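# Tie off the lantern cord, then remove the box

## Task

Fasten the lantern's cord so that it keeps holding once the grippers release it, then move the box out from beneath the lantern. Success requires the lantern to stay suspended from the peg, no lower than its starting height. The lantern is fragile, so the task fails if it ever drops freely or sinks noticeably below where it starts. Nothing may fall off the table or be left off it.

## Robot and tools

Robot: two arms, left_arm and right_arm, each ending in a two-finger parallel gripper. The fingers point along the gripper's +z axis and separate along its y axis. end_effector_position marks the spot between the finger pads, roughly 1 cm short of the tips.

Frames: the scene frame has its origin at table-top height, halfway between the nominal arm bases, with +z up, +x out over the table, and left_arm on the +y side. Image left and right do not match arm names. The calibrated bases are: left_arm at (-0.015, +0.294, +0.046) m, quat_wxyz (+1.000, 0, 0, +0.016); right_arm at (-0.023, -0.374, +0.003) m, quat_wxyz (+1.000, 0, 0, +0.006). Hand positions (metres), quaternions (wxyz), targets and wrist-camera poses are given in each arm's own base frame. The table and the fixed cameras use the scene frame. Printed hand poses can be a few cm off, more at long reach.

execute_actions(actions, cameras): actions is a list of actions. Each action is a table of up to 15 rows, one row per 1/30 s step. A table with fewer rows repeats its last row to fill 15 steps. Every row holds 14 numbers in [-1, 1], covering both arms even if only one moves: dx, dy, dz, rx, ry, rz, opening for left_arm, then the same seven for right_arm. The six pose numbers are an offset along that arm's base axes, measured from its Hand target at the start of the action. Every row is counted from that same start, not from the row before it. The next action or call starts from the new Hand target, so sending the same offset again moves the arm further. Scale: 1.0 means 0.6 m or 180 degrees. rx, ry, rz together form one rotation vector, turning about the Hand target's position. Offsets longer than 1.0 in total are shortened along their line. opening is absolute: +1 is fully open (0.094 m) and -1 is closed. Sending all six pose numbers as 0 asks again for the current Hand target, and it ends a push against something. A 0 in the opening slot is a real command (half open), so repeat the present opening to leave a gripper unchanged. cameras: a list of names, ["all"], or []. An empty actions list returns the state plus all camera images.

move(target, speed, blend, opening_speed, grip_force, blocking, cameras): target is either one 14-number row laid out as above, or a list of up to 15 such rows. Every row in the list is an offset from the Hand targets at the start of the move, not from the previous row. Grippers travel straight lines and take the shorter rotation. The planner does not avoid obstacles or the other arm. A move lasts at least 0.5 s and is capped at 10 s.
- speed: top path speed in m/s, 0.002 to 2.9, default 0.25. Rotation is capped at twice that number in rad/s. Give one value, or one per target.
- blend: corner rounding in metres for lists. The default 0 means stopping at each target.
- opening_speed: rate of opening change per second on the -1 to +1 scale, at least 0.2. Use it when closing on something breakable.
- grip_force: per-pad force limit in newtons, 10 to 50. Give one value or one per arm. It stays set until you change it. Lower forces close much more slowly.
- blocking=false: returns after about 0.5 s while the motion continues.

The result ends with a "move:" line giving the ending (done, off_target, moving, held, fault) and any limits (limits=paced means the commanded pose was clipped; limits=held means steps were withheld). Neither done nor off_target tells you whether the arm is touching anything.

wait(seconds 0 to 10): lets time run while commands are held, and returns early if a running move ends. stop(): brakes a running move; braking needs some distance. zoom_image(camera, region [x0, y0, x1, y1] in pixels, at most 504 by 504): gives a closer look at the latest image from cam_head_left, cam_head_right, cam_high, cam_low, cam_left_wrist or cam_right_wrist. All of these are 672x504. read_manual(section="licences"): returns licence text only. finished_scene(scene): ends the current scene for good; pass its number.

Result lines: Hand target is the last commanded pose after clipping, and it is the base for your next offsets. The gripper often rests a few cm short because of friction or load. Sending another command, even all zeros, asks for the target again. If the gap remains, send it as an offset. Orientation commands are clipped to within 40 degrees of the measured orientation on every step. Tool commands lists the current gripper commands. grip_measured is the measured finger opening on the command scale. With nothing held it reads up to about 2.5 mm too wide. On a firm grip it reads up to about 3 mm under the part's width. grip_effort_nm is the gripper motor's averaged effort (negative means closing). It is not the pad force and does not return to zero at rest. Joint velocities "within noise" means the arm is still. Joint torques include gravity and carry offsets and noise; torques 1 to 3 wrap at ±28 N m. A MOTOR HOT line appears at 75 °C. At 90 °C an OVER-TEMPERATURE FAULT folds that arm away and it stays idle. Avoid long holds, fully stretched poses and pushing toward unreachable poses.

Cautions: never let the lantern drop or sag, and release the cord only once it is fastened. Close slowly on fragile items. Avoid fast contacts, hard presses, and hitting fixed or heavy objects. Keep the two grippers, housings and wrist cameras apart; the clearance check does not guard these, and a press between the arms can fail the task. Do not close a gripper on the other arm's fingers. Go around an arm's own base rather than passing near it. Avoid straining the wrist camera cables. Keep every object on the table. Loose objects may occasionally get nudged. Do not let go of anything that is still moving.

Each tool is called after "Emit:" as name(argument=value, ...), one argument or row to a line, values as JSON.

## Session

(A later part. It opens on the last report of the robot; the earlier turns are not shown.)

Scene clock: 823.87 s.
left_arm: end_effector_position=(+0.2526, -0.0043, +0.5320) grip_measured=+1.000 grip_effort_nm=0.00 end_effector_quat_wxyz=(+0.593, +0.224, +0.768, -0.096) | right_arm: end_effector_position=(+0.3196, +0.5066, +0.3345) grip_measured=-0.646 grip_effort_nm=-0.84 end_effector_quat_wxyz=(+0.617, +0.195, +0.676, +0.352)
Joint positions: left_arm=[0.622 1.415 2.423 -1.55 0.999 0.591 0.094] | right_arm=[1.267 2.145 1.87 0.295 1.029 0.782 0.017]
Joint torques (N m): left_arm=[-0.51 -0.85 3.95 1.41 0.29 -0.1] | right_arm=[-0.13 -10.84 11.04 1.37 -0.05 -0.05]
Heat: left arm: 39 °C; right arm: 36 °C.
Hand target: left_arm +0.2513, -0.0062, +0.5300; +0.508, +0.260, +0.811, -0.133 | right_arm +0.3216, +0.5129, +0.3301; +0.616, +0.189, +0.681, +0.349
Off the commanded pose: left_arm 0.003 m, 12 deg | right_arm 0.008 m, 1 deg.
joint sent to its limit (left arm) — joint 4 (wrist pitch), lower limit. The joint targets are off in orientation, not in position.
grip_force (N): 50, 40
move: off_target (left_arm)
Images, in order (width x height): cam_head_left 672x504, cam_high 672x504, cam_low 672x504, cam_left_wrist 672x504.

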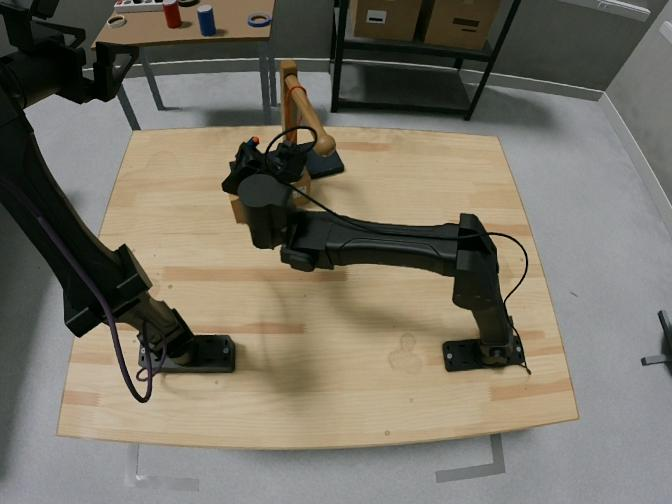

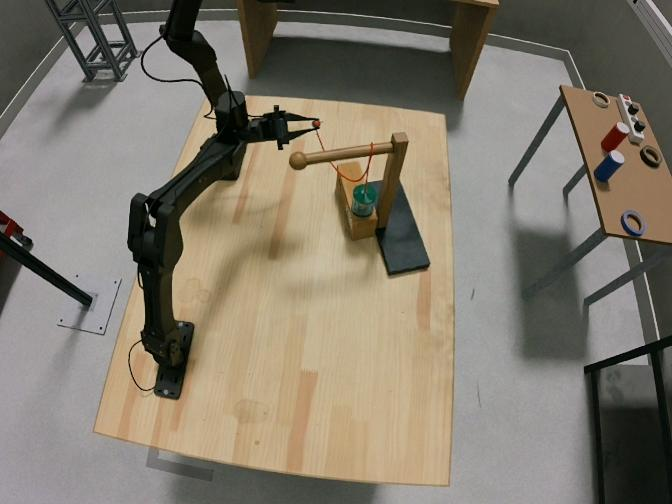

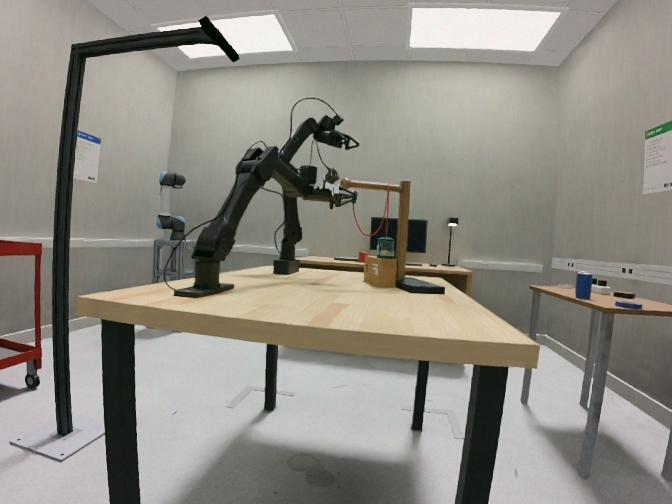

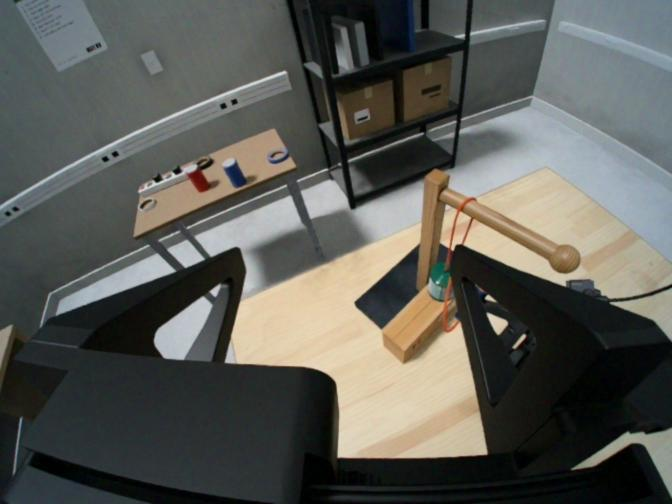

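Emit:
move(
  target=[
    [0,0,0,0,0,0,1,0.0565,-0.089,0.15,0,0,0,-0.78],
    [0,0,0,0,0,0,1,0.0928,-0.1657,0.2217,0,0,0,-0.78],
    [0,0,0,0,0,0,1,0.1373,-0.2748,0.25,0,0,0,-0.78],
    [0,0,0,0,0,0,1,0.1815,-0.384,0.1667,0,0,0,-0.78],
    [0,0,0,0,0,0,1,0.23,-0.5093,0,0,0,0,-0.78],
    [0,0,0,0,0,0,1,0.2703,-0.6023,-0.2168,0,0,0,-0.78],
  ],
  blend=[0.02,0.02,0.02,0.03,0.03,0],
  speed=0.2,
  cameras=["cam_high","cam_low","cam_left_wrist"],
)

Scene clock: 853.57 s.
left_arm: end_effector_position=(+0.2526, -0.0043, +0.5320) grip_measured=+1.000 grip_effort_nm=0.00 end_effector_quat_wxyz=(+0.593, +0.224, +0.768, -0.096) | right_arm: end_effector_position=(+0.4829, +0.1536, +0.2077) grip_measured=-0.646 grip_effort_nm=-0.84 end_effector_quat_wxyz=(+0.617, +0.191, +0.678, +0.352)
Joint positions: left_arm=[0.622 1.415 2.423 -1.55 0.999 0.591 0.094] | right_arm=[0.34 1.769 0.779 0.997 0.096 0.792 0.017]
Joint torques (N m): left_arm=[-0.59 -0.83 3.96 1.41 0.29 -0.08] | right_arm=[-0.51 -6.65 6.22 2.13 -0.05 -0.07]
Heat: left arm: 39 °C; right arm: 40 °C.
Hand target: left_arm +0.2513, -0.0062, +0.5300; +0.508, +0.260, +0.811, -0.133 | right_arm +0.4838, +0.1516, +0.2000; +0.616, +0.189, +0.681, +0.349
Off the commanded pose: left_arm 0.003 m, 12 deg | right_arm 0.008 m, 1 deg.
joint sent to its limit (left arm) — joint 4 (wrist pitch), lower limit. The joint targets are off in orientation, not in position.
grip_force (N): 50, 40
move: off_target (left_arm)
Images, in order (width x height): cam_high 672x504, cam_low 672x504, cam_left_wrist 672x504.

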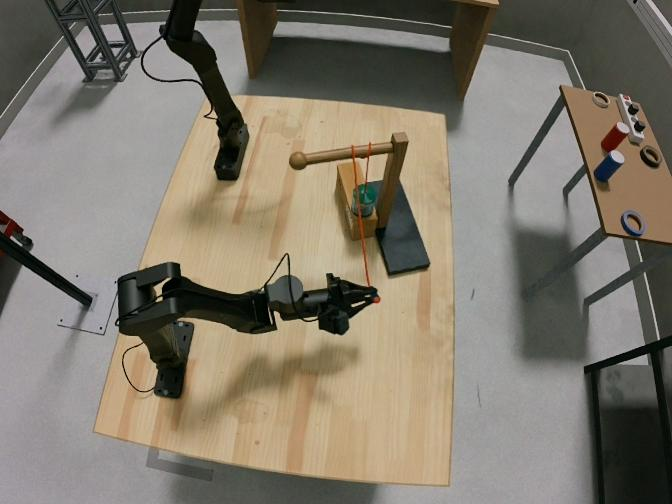

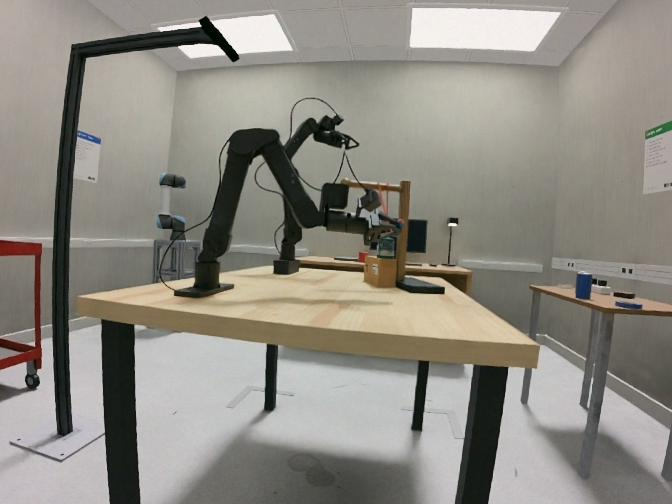

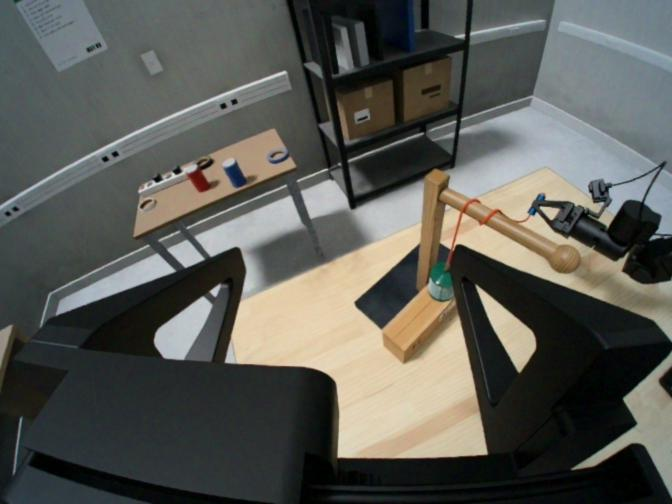

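Emit:
zoom_image(
  camera="cam_left_wrist",
  region=[380, 150, 600, 315],
)

Emit:
zoom_image(
  camera="cam_high",
  region=[280, 120, 420, 225],
)

Emit:
zoom_image(
  camera="cam_low",
  region=[330, 170, 430, 270],
)

Scaled by 2.291 from the camera's 672x504 image, which has a finer 960x720 frame.

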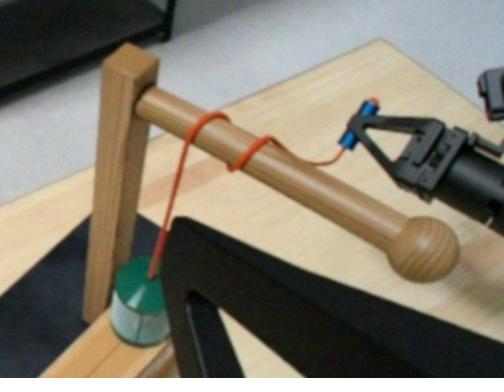

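Scaled by 3.600 from the camera's 672x504 image, which has a finer 960x720 frame.

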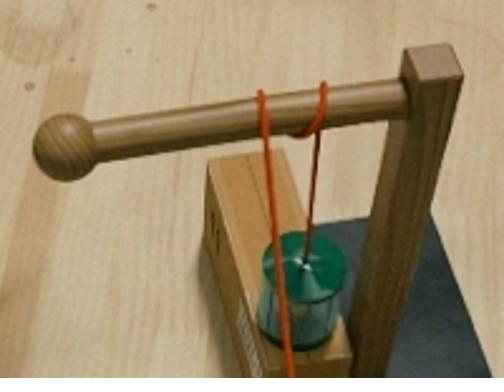

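Scaled by 5.040 from the camera's 672x504 image, which has a finer 960x720 frame.

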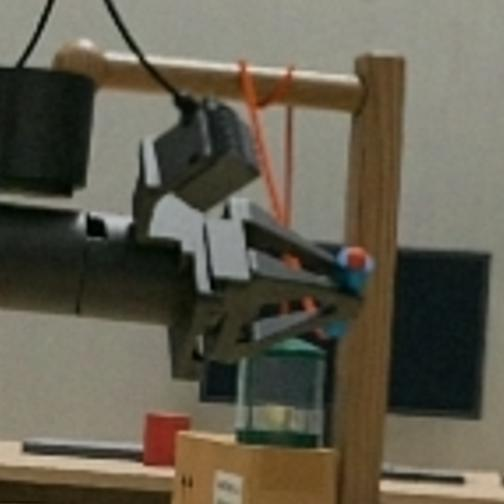

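Emit:
move(
  target=[
    [0,0,0,0,0,0,1,-0.3797,0.3523,-0.0667,0,0,0,-0.78],
    [0,0,0,0,0,0,1,-0.388,0.5207,0.0167,0,0,0,-0.78],
    [0,0,0,0,0,0,1,-0.2703,0.6022,0.2167,0,0,0,-0.78],
    [0,0,0,0,0,0,1,-0.2138,0.5132,0.3667,0,0,0,-0.78],
    [0,0,0,0,0,0,1,-0.1775,0.4365,0.4383,0,0,0,-0.78],
    [0,0,0,0,0,0,1,-0.133,0.3273,0.4667,0,0,0,-0.78],
    [0,0,0,0,0,0,1,-0.0888,0.2182,0.3833,0,0,0,-0.78],
    [0,0,0,0,0,0,1,-0.0525,0.1413,0.2167,0,0,0,-0.78],
    [0,0,0,0,0,0,1,-0.0403,0.0928,0.0667,0,0,0,-0.78],
  ],
  blend=[0.03,0.03,0.02,0.02,0.02,0.02,0.03,0.03,0],
  speed=0.22,
  cameras=["cam_high","cam_left_wrist"],
)

Scene clock: 994.07 s.
left_arm: end_effector_position=(+0.2526, -0.0043, +0.5320) grip_measured=+1.000 grip_effort_nm=0.00 end_effector_quat_wxyz=(+0.593, +0.224, +0.768, -0.096) | right_arm: end_effector_position=(+0.4547, +0.2175, +0.2592) grip_measured=-0.646 grip_effort_nm=-0.84 end_effector_quat_wxyz=(+0.617, +0.180, +0.668, +0.374)
Joint positions: left_arm=[0.622 1.415 2.423 -1.55 0.999 0.591 0.094] | right_arm=[0.533 1.658 0.862 0.84 0.251 0.797 0.017]
Joint torques (N m): left_arm=[-0.51 -0.84 3.95 1.42 0.29 -0.1] | right_arm=[-1.18 -6.12 6.16 1.84 0.29 -0.13]
Heat: left arm: 38 °C; right arm: 39 °C.
Hand target: left_arm +0.2513, -0.0062, +0.5300; +0.508, +0.260, +0.811, -0.133 | right_arm +0.4597, +0.2072, +0.2401; +0.616, +0.189, +0.681, +0.349
Off the commanded pose: left_arm 0.003 m, 12 deg | right_arm 0.022 m, 3 deg.
joint sent to its limit (left arm) — joint 4 (wrist pitch), lower limit. The joint targets are off in orientation, not in position.
grip_force (N): 50, 40
move: off_target (left_arm, right_arm)
Images, in order (width x height): cam_high 672x504, cam_left_wrist 672x504.

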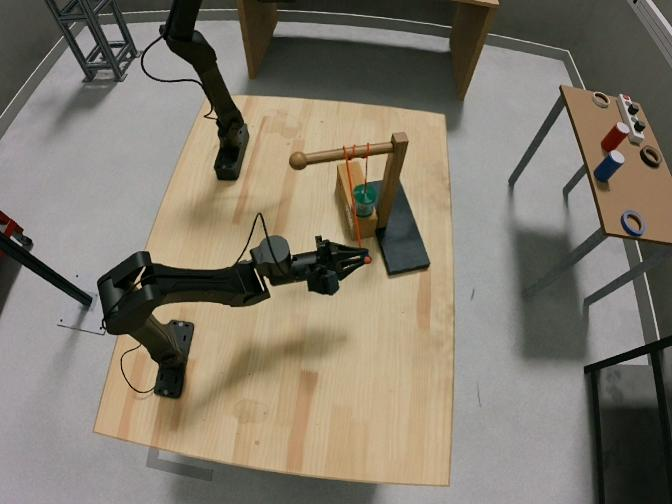

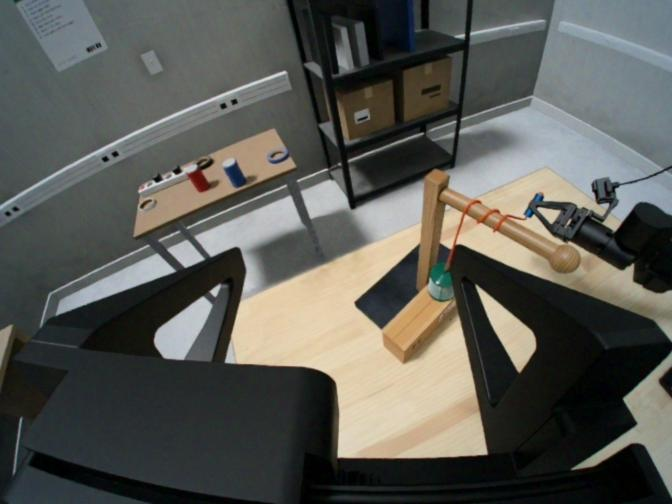

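Emit:
zoom_image(
  camera="cam_left_wrist",
  region=[400, 160, 580, 310],
)

Emit:
zoom_image(
  camera="cam_high",
  region=[280, 120, 420, 225],
)

Scaled by 2.800 from the camera's 672x504 image, which has a finer 960x720 frame.

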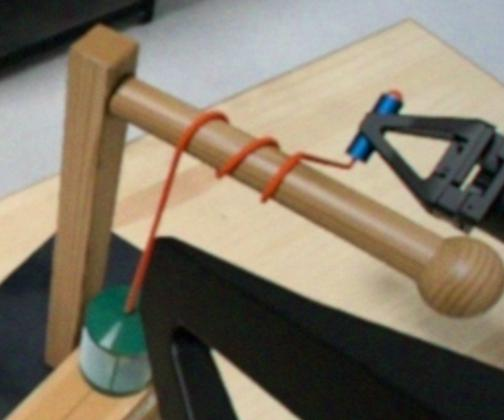

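Scaled by 3.600 from the camera's 672x504 image, which has a finer 960x720 frame.

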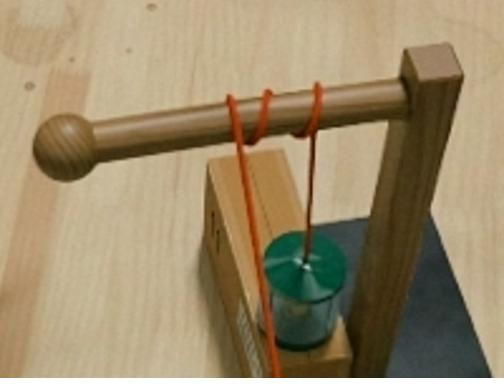

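Emit:
move(
  target=[
    [0,0,0,0,0,0,1,-0.2062,0.1377,0,0,0,0,-0.78],
    [0,0,0,0,0,0,1,-0.2748,0.2752,0,0,0,0,-0.78],
    [0,0,0,0,0,0,1,-0.301,0.3803,0.05,0,0,0,-0.78],
    [0,0,0,0,0,0,1,-0.2747,0.4812,0.1667,0,0,0,-0.78],
    [0,0,0,0,0,0,1,-0.206,0.4125,0.3,0,0,0,-0.78],
    [0,0,0,0,0,0,1,-0.1858,0.3317,0.375,0,0,0,-0.78],
    [0,0,0,0,0,0,1,-0.1577,0.2185,0.3833,0,0,0,-0.78],
    [0,0,0,0,0,0,1,-0.1375,0.1377,0.3167,0,0,0,-0.78],
    [0,0,0,0,0,0,1,-0.1133,0.1093,0.1667,0,0,0,-0.78],
    [0,0,0,0,0,0,1,-0.1133,0.1093,0.1167,0,0,0,-0.78],
  ],
  blend=[0.02,0.015,0.015,0.015,0.015,0.015,0.015,0.015,0.015,0],
  speed=0.17,
  cameras=["cam_high","cam_left_wrist"],
)

Scene clock: 1094.80 s.
left_arm: end_effector_position=(+0.2526, -0.0043, +0.5320) grip_measured=+1.000 grip_effort_nm=0.01 end_effector_quat_wxyz=(+0.593, +0.224, +0.768, -0.096) | right_arm: end_effector_position=(+0.3862, +0.2824, +0.3235) grip_measured=-0.646 grip_effort_nm=-0.84 end_effector_quat_wxyz=(+0.612, +0.182, +0.672, +0.375)
Joint positions: left_arm=[0.622 1.415 2.423 -1.55 0.999 0.591 0.094] | right_arm=[0.823 1.499 0.994 0.539 0.538 0.797 0.017]
Joint torques (N m): left_arm=[-0.59 -0.85 3.95 1.41 0.29 -0.1] | right_arm=[-1.21 -6.26 6.69 1.75 0.38 -0.14]
Heat: left arm: 37 °C; right arm: 38 °C.
Hand target: left_arm +0.2513, -0.0062, +0.5300; +0.508, +0.260, +0.811, -0.133 | right_arm +0.3917, +0.2728, +0.3101; +0.616, +0.189, +0.681, +0.349
Off the commanded pose: left_arm 0.003 m, 12 deg | right_arm 0.017 m, 3 deg.
joint sent to its limit (left arm) — joint 4 (wrist pitch), lower limit. The joint targets are off in orientation, not in position.
grip_force (N): 50, 40
move: off_target (left_arm, right_arm)
Images, in order (width x height): cam_high 672x504, cam_left_wrist 672x504.

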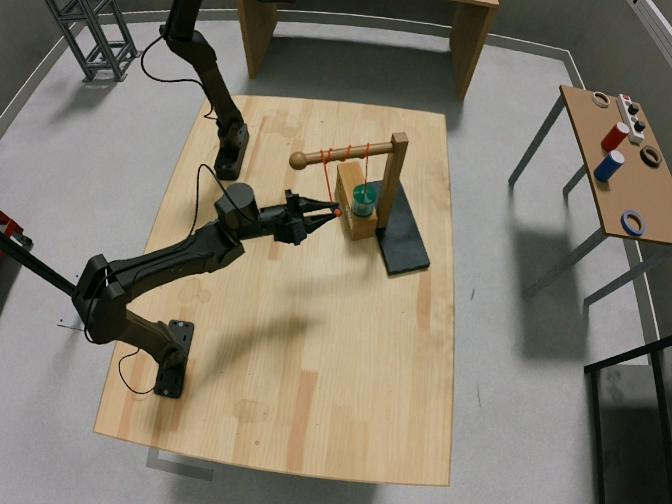

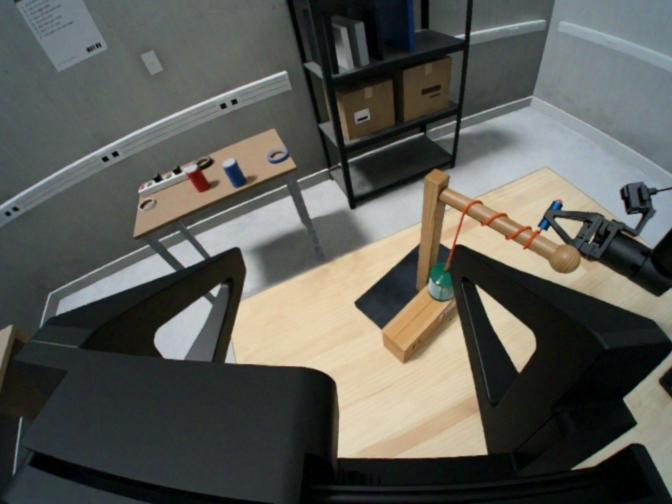

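Emit:
zoom_image(
  camera="cam_left_wrist",
  region=[410, 160, 590, 310],
)

Emit:
zoom_image(
  camera="cam_high",
  region=[280, 120, 420, 225],
)

Scaled by 2.800 from the camera's 672x504 image, which has a finer 960x720 frame.

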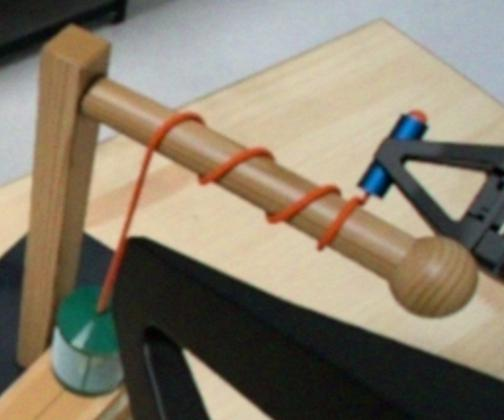

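Scaled by 3.600 from the camera's 672x504 image, which has a finer 960x720 frame.

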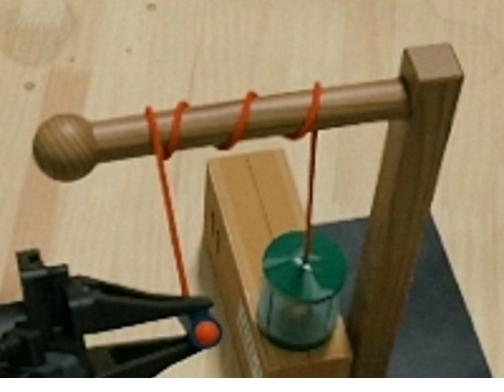

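Emit:
wait(
  seconds=0.1,
  cameras=["cam_right_wrist","cam_low","cam_head_left","cam_head_right"],
)

Scene clock: 1162.97 s.
left_arm: end_effector_position=(+0.2526, -0.0043, +0.5320) grip_measured=+1.000 grip_effort_nm=0.00 end_effector_quat_wxyz=(+0.593, +0.224, +0.768, -0.096) | right_arm: end_effector_position=(+0.3862, +0.2824, +0.3235) grip_measured=-0.646 grip_effort_nm=-0.84 end_effector_quat_wxyz=(+0.612, +0.182, +0.672, +0.375)
Joint positions: left_arm=[0.622 1.415 2.423 -1.55 0.999 0.591 0.094] | right_arm=[0.823 1.499 0.994 0.539 0.538 0.797 0.017]
Joint torques (N m): left_arm=[-0.55 -0.76 3.95 1.42 0.29 -0.1] | right_arm=[-1.11 -6.08 6.82 1.73 0.34 -0.16]
Heat: left arm: 36 °C; right arm: 39 °C.
Hand target: left_arm +0.2513, -0.0062, +0.5300; +0.508, +0.260, +0.811, -0.133 | right_arm +0.3917, +0.2728, +0.3101; +0.616, +0.189, +0.681, +0.349
Tool commands: left_gripper/opening=+1.0 right_gripper/opening=-0.78
Off the commanded pose: left_arm 0.003 m, 12 deg | right_arm 0.017 m, 3 deg.
grip_force (N): 50, 40
wait: 0.10 s; at rest from the start
Images, in order (width x height): cam_head_left 672x504, cam_head_right 672x504, cam_low 672x504, cam_right_wrist 672x504.

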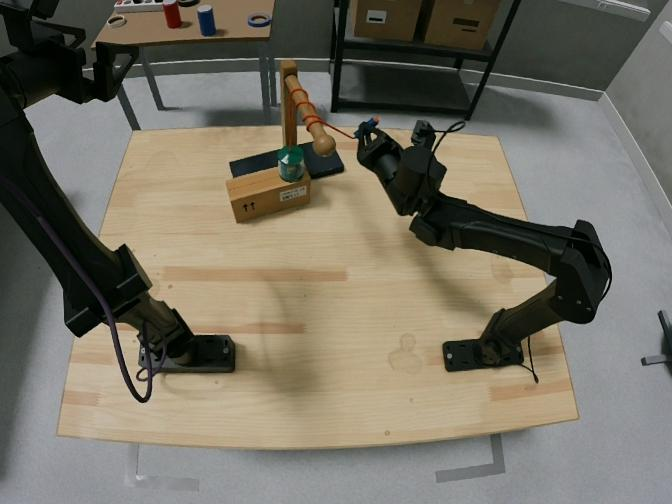

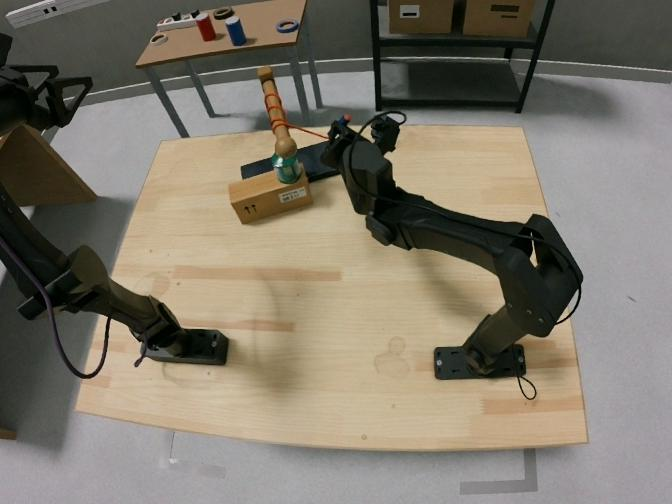

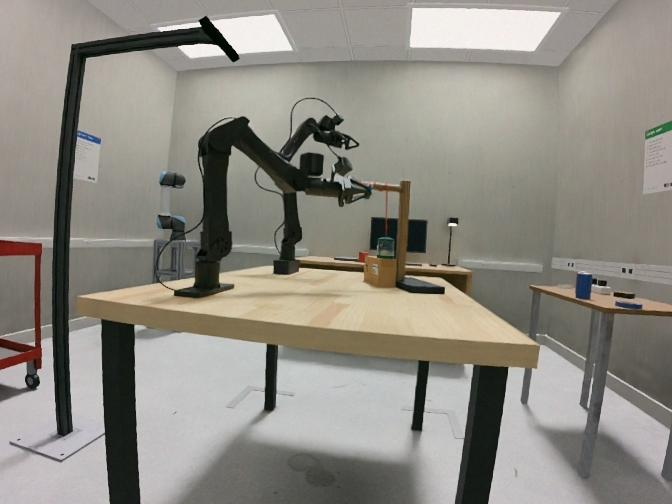

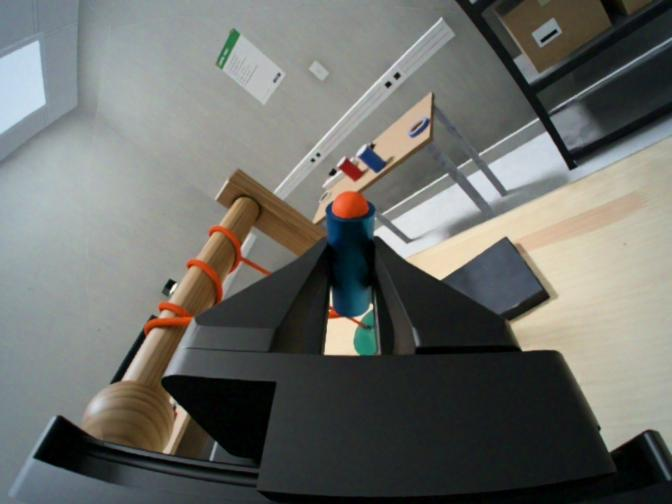

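Emit:
zoom_image(
  camera="cam_right_wrist",
  region=[100, 180, 300, 400],
)

Emit:
zoom_image(
  camera="cam_head_right",
  region=[220, 50, 360, 220],
)

Emit:
zoom_image(
  camera="cam_low",
  region=[340, 170, 430, 290],
)

Scaled by 2.291 from the camera's 672x504 image, which has a finer 960x720 frame.

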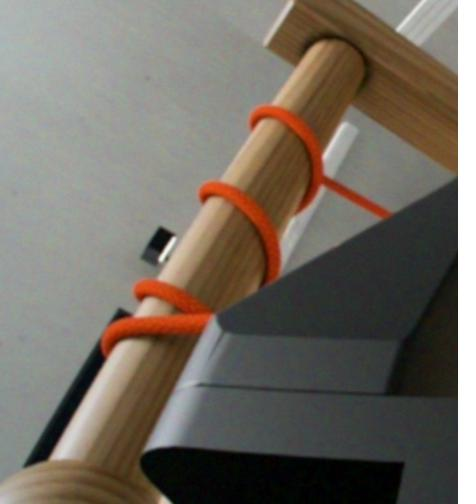

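Scaled by 2.965 from the camera's 672x504 image, which has a finer 960x720 frame.

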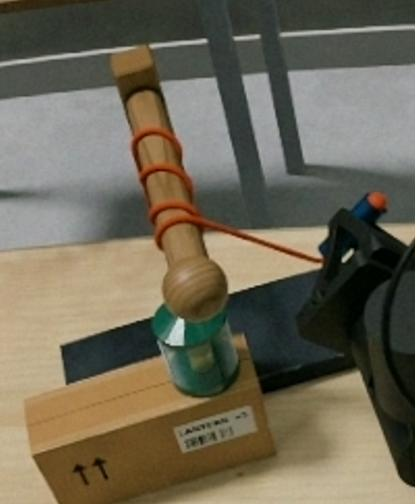

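Scaled by 4.200 from the camera's 672x504 image, which has a finer 960x720 frame.

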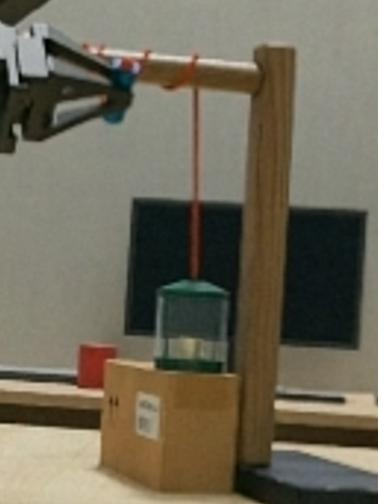

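Emit:
move(
  target=[0,0,0,0,0,0,1,0.0116,-0.0464,-0.0333,0,0,0,-0.78],
  speed=0.05,
  cameras=["cam_right_wrist","cam_high","cam_head_right","cam_left_wrist"],
)

Scene clock: 1315.73 s.
left_arm: end_effector_position=(+0.2526, -0.0043, +0.5320) grip_measured=+1.000 grip_effort_nm=0.01 end_effector_quat_wxyz=(+0.593, +0.224, +0.768, -0.096) | right_arm: end_effector_position=(+0.3869, +0.2741, +0.3206) grip_measured=-0.646 grip_effort_nm=-0.84 end_effector_quat_wxyz=(+0.612, +0.163, +0.652, +0.417)
Joint positions: left_arm=[0.622 1.415 2.423 -1.55 0.999 0.591 0.094] | right_arm=[0.767 1.485 0.897 0.695 0.413 0.801 0.017]
Joint torques (N m): left_arm=[-0.59 -0.84 3.95 1.42 0.27 -0.09] | right_arm=[-2.95 -7.45 5.33 1.03 0.83 -0.21]
Heat: left arm: 35 °C; right arm: 39 °C.
Hand target: left_arm +0.2513, -0.0062, +0.5300; +0.508, +0.260, +0.811, -0.133 | right_arm +0.3986, +0.2449, +0.2899; +0.616, +0.189, +0.681, +0.349
Off the commanded pose: left_arm 0.003 m, 12 deg | right_arm 0.044 m, 9 deg.
joint sent to its limit (left arm) — joint 4 (wrist pitch), lower limit. The joint targets are off in orientation, not in position.
grip_force (N): 50, 40
move: off_target (left_arm, right_arm)
Images, in order (width x height): cam_head_right 672x504, cam_high 672x504, cam_left_wrist 672x504, cam_right_wrist 672x504.

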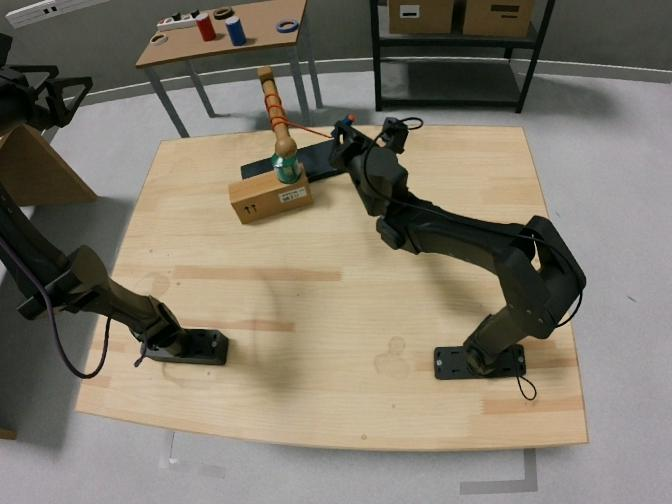

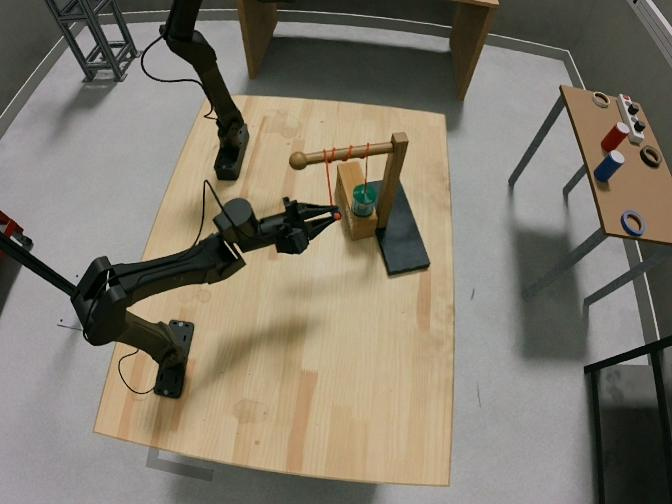

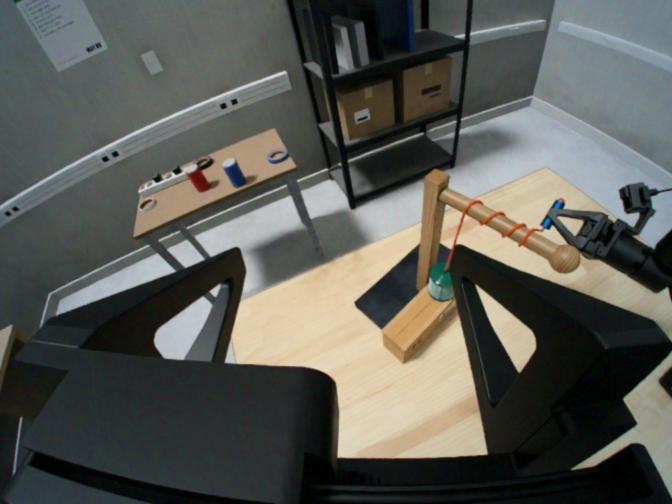

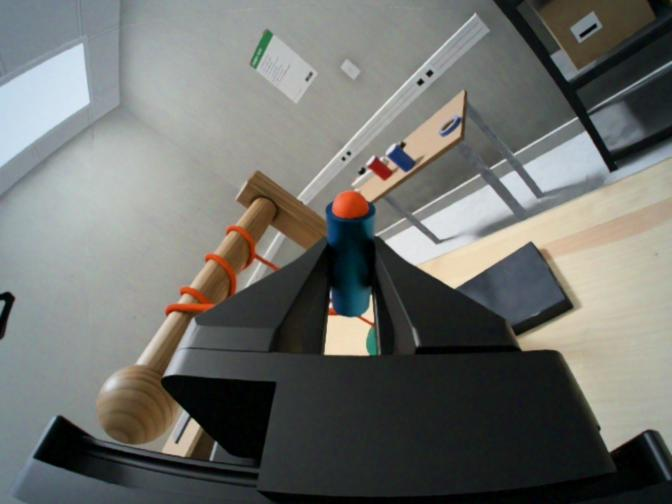

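Emit:
zoom_image(
  camera="cam_right_wrist",
  region=[120, 190, 320, 380],
)

Emit:
zoom_image(
  camera="cam_high",
  region=[290, 125, 400, 205],
)

Emit:
zoom_image(
  camera="cam_head_right",
  region=[230, 55, 330, 175],
)

Scaled by 2.520 from the camera's 672x504 image, which has a finer 960x720 frame.

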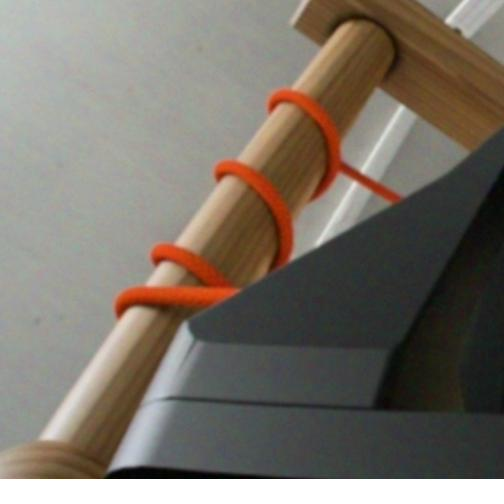

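Scaled by 4.582 from the camera's 672x504 image, which has a finer 960x720 frame.

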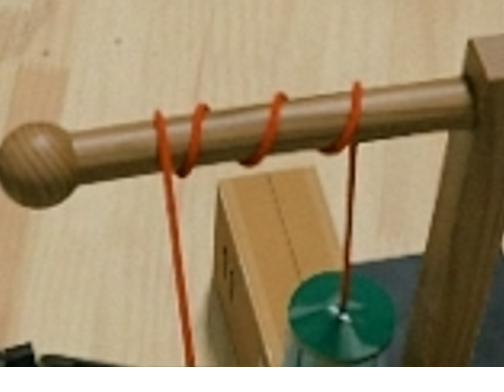

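Scaled by 4.200 from the camera's 672x504 image, which has a finer 960x720 frame.

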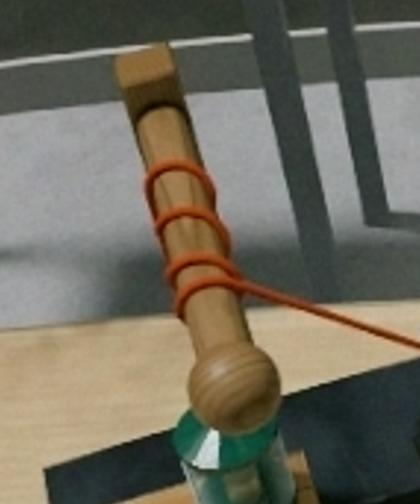

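Emit:
zoom_image(
  camera="cam_left_wrist",
  region=[340, 220, 480, 375],
)

Scaled by 3.252 from the camera's 672x504 image, which has a finer 960x720 frame.

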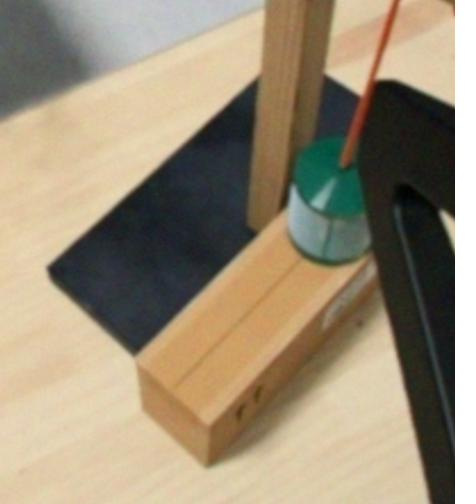

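Emit:
move(
  target=[0.1175,0.0592,-0.6167,0.0749,0.0732,-0.2215,1,0,0,0,0,0,0,-0.78],
  speed=0.2,
  cameras=["cam_left_wrist","cam_high","cam_head_left"],
)

Scene clock: 1649.93 s.
left_arm: end_effector_position=(+0.3187, +0.0311, +0.1657) grip_measured=+1.000 grip_effort_nm=0.00 end_effector_quat_wxyz=(+0.301, +0.557, +0.741, -0.227) | right_arm: end_effector_position=(+0.3869, +0.2741, +0.3206) grip_measured=-0.646 grip_effort_nm=-0.84 end_effector_quat_wxyz=(+0.612, +0.163, +0.652, +0.417)
Joint positions: left_arm=[0.489 1.816 1.532 -1.485 0.752 1.856 0.094] | right_arm=[0.767 1.485 0.897 0.695 0.413 0.801 0.017]
Joint torques (N m): left_arm=[-0.39 -6.84 4.86 0.1 0.56 0.09] | right_arm=[-3.02 -7.43 5.27 1.03 0.85 -0.23]
Heat: left arm: 34 °C; right arm: 35 °C.
Hand target: left_arm +0.3219, +0.0294, +0.1599; +0.305, +0.559, +0.736, -0.231 | right_arm +0.3986, +0.2449, +0.2899; +0.616, +0.189, +0.681, +0.348
Off the commanded pose: left_arm 0.007 m, 1 deg | right_arm 0.044 m, 9 deg.
grip_force (N): 50, 40
move: off_target (right_arm)
Images, in order (width x height): cam_head_left 672x504, cam_high 672x504, cam_left_wrist 672x504.

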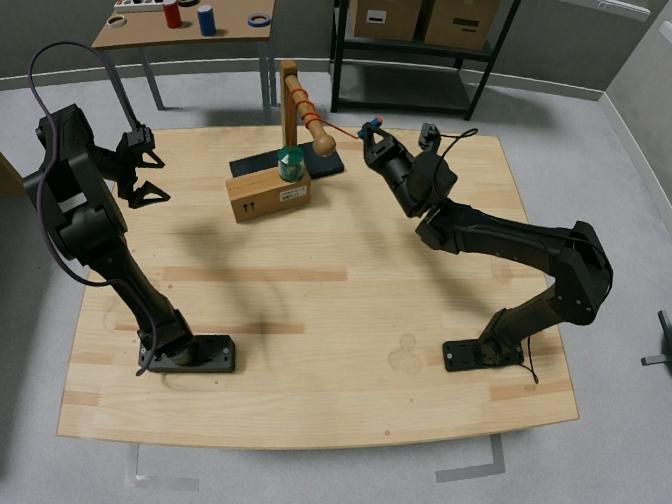

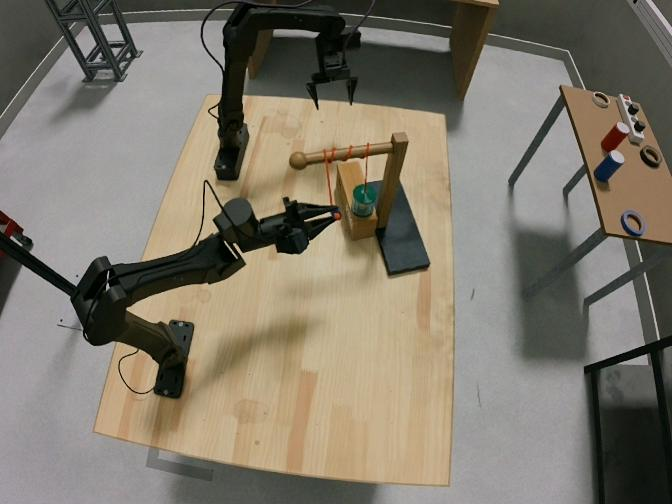

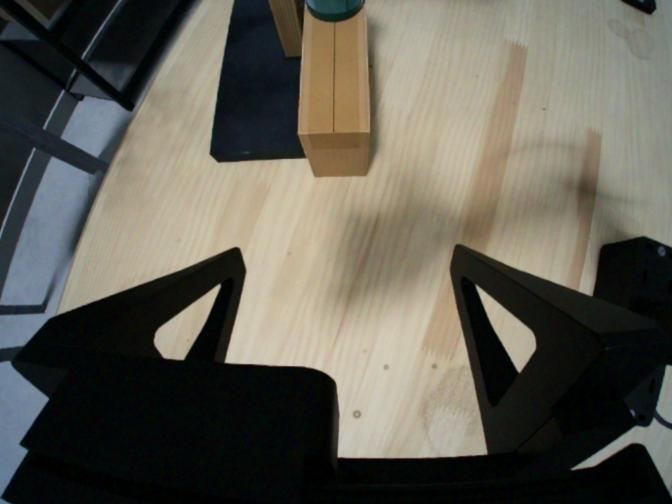

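Emit:
move(
  target=[0.0653,-0.1255,-0.1388,0,0,0,1,0,0,0,0,0,0,-0.78],
  speed=0.15,
  cameras=["cam_left_wrist","cam_head_left"],
)

Scene clock: 1678.20 s.
left_arm: end_effector_position=(+0.3621, -0.0421, +0.0833) grip_measured=+1.000 grip_effort_nm=0.01 end_effector_quat_wxyz=(+0.301, +0.566, +0.736, -0.216) | right_arm: end_effector_position=(+0.3869, +0.2741, +0.3206) grip_measured=-0.646 grip_effort_nm=-0.84 end_effector_quat_wxyz=(+0.612, +0.163, +0.652, +0.417)
Joint positions: left_arm=[0.228 1.858 1.263 -0.916 0.757 1.516 0.094] | right_arm=[0.767 1.485 0.897 0.695 0.413 0.801 0.017]
Joint torques (N m): left_arm=[0.06 -7.09 4.4 0.62 0.74 -0.07] | right_arm=[-3.02 -7.51 5.23 1.03 0.84 -0.22]
Heat: left arm: 34 °C; right arm: 35 °C.
Hand target: left_arm +0.3610, -0.0459, +0.0767; +0.305, +0.559, +0.735, -0.231 | right_arm +0.3986, +0.2449, +0.2899; +0.616, +0.189, +0.681, +0.348
Off the commanded pose: left_arm 0.008 m, 2 deg | right_arm 0.044 m, 9 deg.
grip_force (N): 50, 40
move: off_target (right_arm)
Images, in order (width x height): cam_head_left 672x504, cam_left_wrist 672x504.

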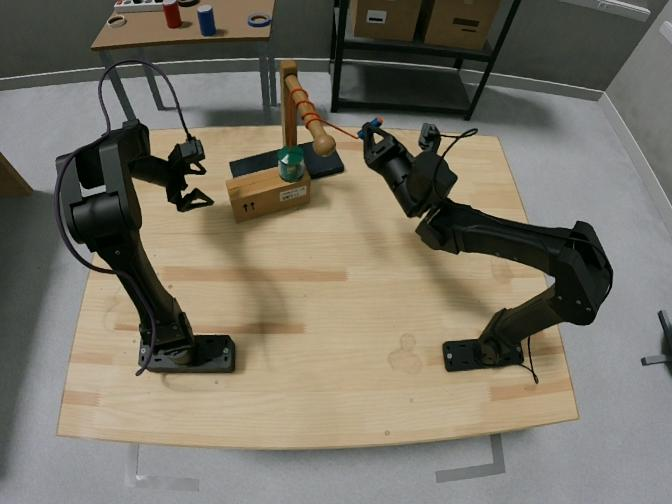

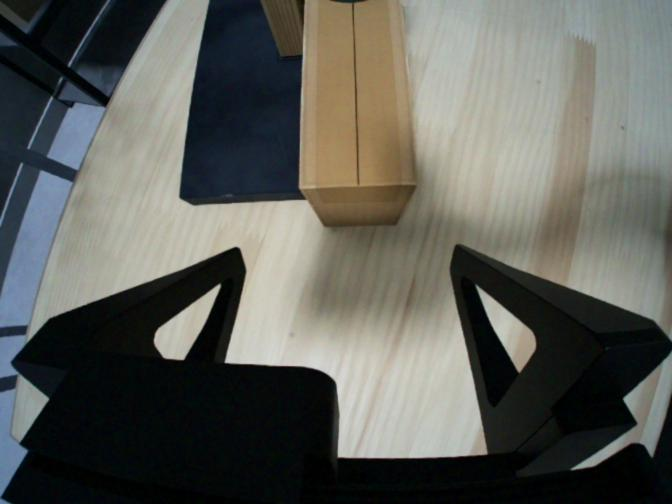

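Emit:
zoom_image(
  camera="cam_left_wrist",
  region=[270, 150, 450, 285],
)

Scaled by 2.800 from the camera's 672x504 image, which has a finer 960x720 frame.

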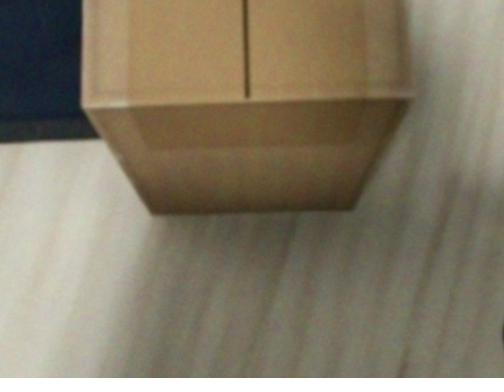

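Emit:
move(
  target=[0.0295,-0.1188,-0.1238,0,0,0,1,0,0,0,0,0,0,-0.78],
  speed=0.1,
  cameras=["cam_left_wrist","cam_high","cam_head_left"],
)

Scene clock: 1741.83 s.
left_arm: end_effector_position=(+0.3827, -0.1153, +0.0129) grip_measured=+1.000 grip_effort_nm=0.00 end_effector_quat_wxyz=(+0.310, +0.564, +0.733, -0.220) | right_arm: end_effector_position=(+0.3869, +0.2741, +0.3206) grip_measured=-0.646 grip_effort_nm=-0.84 end_effector_quat_wxyz=(+0.612, +0.163, +0.652, +0.417)
Joint positions: left_arm=[0.014 1.982 1.097 -0.416 0.741 1.22 0.094] | right_arm=[0.767 1.485 0.897 0.695 0.413 0.801 0.017]
Joint torques (N m): left_arm=[-0.02 -7.39 4.21 1.04 0.53 -0.05] | right_arm=[-3.07 -7.53 5.3 1.03 0.81 -0.22]
Heat: left arm: 33 °C; right arm: 35 °C.
Hand target: left_arm +0.3787, -0.1172, +0.0024; +0.305, +0.559, +0.736, -0.231 | right_arm +0.3986, +0.2449, +0.2899; +0.616, +0.189, +0.681, +0.348
Off the commanded pose: left_arm 0.011 m, 1 deg | right_arm 0.044 m, 9 deg.
grip_force (N): 50, 40
move: off_target (left_arm, right_arm)
Images, in order (width x height): cam_head_left 672x504, cam_high 672x504, cam_left_wrist 672x504.

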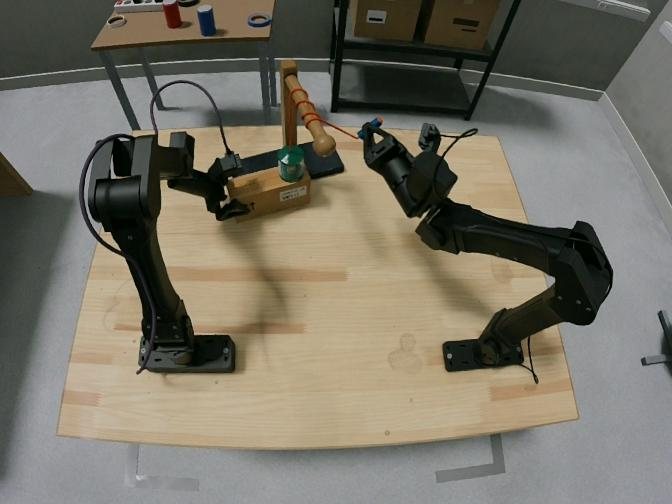

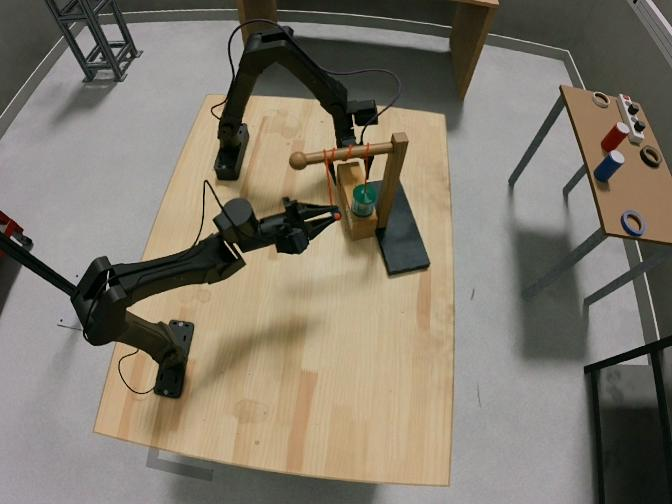

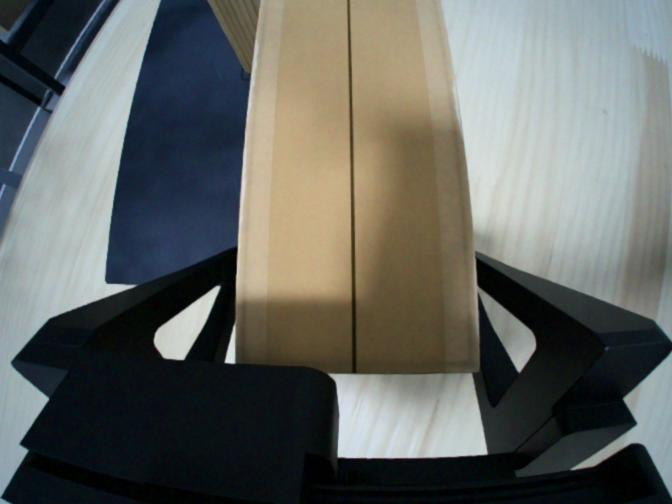

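Emit:
move(
  target=[0,0,0,0,0,0,0.35,0,0,0,0,0,0,-0.78],
  grip_force=[25, 40],
  opening_speed=0.4,
  cameras=["cam_left_wrist"],
)

Scene clock: 1756.50 s.
left_arm: end_effector_position=(+0.3828, -0.1153, +0.0130) grip_measured=+0.358 grip_effort_nm=-0.42 end_effector_quat_wxyz=(+0.310, +0.564, +0.733, -0.220) | right_arm: end_effector_position=(+0.3869, +0.2741, +0.3206) grip_measured=-0.646 grip_effort_nm=-0.84 end_effector_quat_wxyz=(+0.612, +0.163, +0.652, +0.417)
Joint positions: left_arm=[0.014 1.982 1.097 -0.416 0.741 1.219 0.064] | right_arm=[0.767 1.485 0.897 0.695 0.413 0.801 0.017]
Joint torques (N m): left_arm=[-0.05 -7.36 4.22 1.03 0.54 -0.08] | right_arm=[-2.97 -7.49 5.31 1.03 0.83 -0.23]
Heat: left arm: 33 °C; right arm: 35 °C.
Hand target: left_arm +0.3787, -0.1172, +0.0024; +0.305, +0.559, +0.736, -0.231 | right_arm +0.3986, +0.2449, +0.2899; +0.616, +0.189, +0.681, +0.348
Off the commanded pose: left_arm 0.011 m, 1 deg | right_arm 0.044 m, 9 deg.
grip_force (N): 25, 40
move: off_target (left_arm, right_arm)
Images, in order (width x height): cam_left_wrist 672x504.

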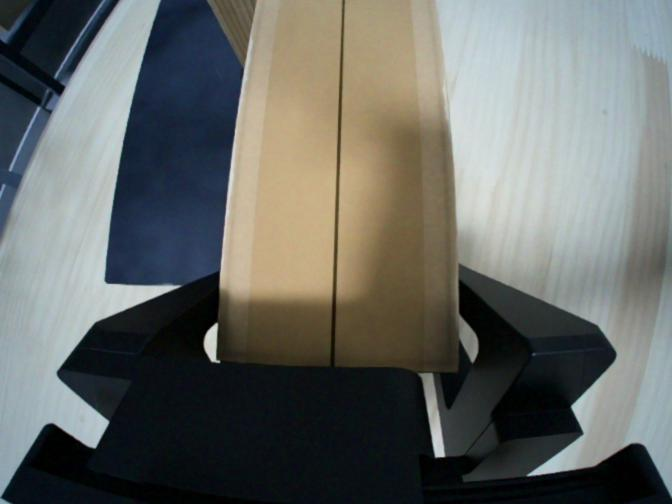

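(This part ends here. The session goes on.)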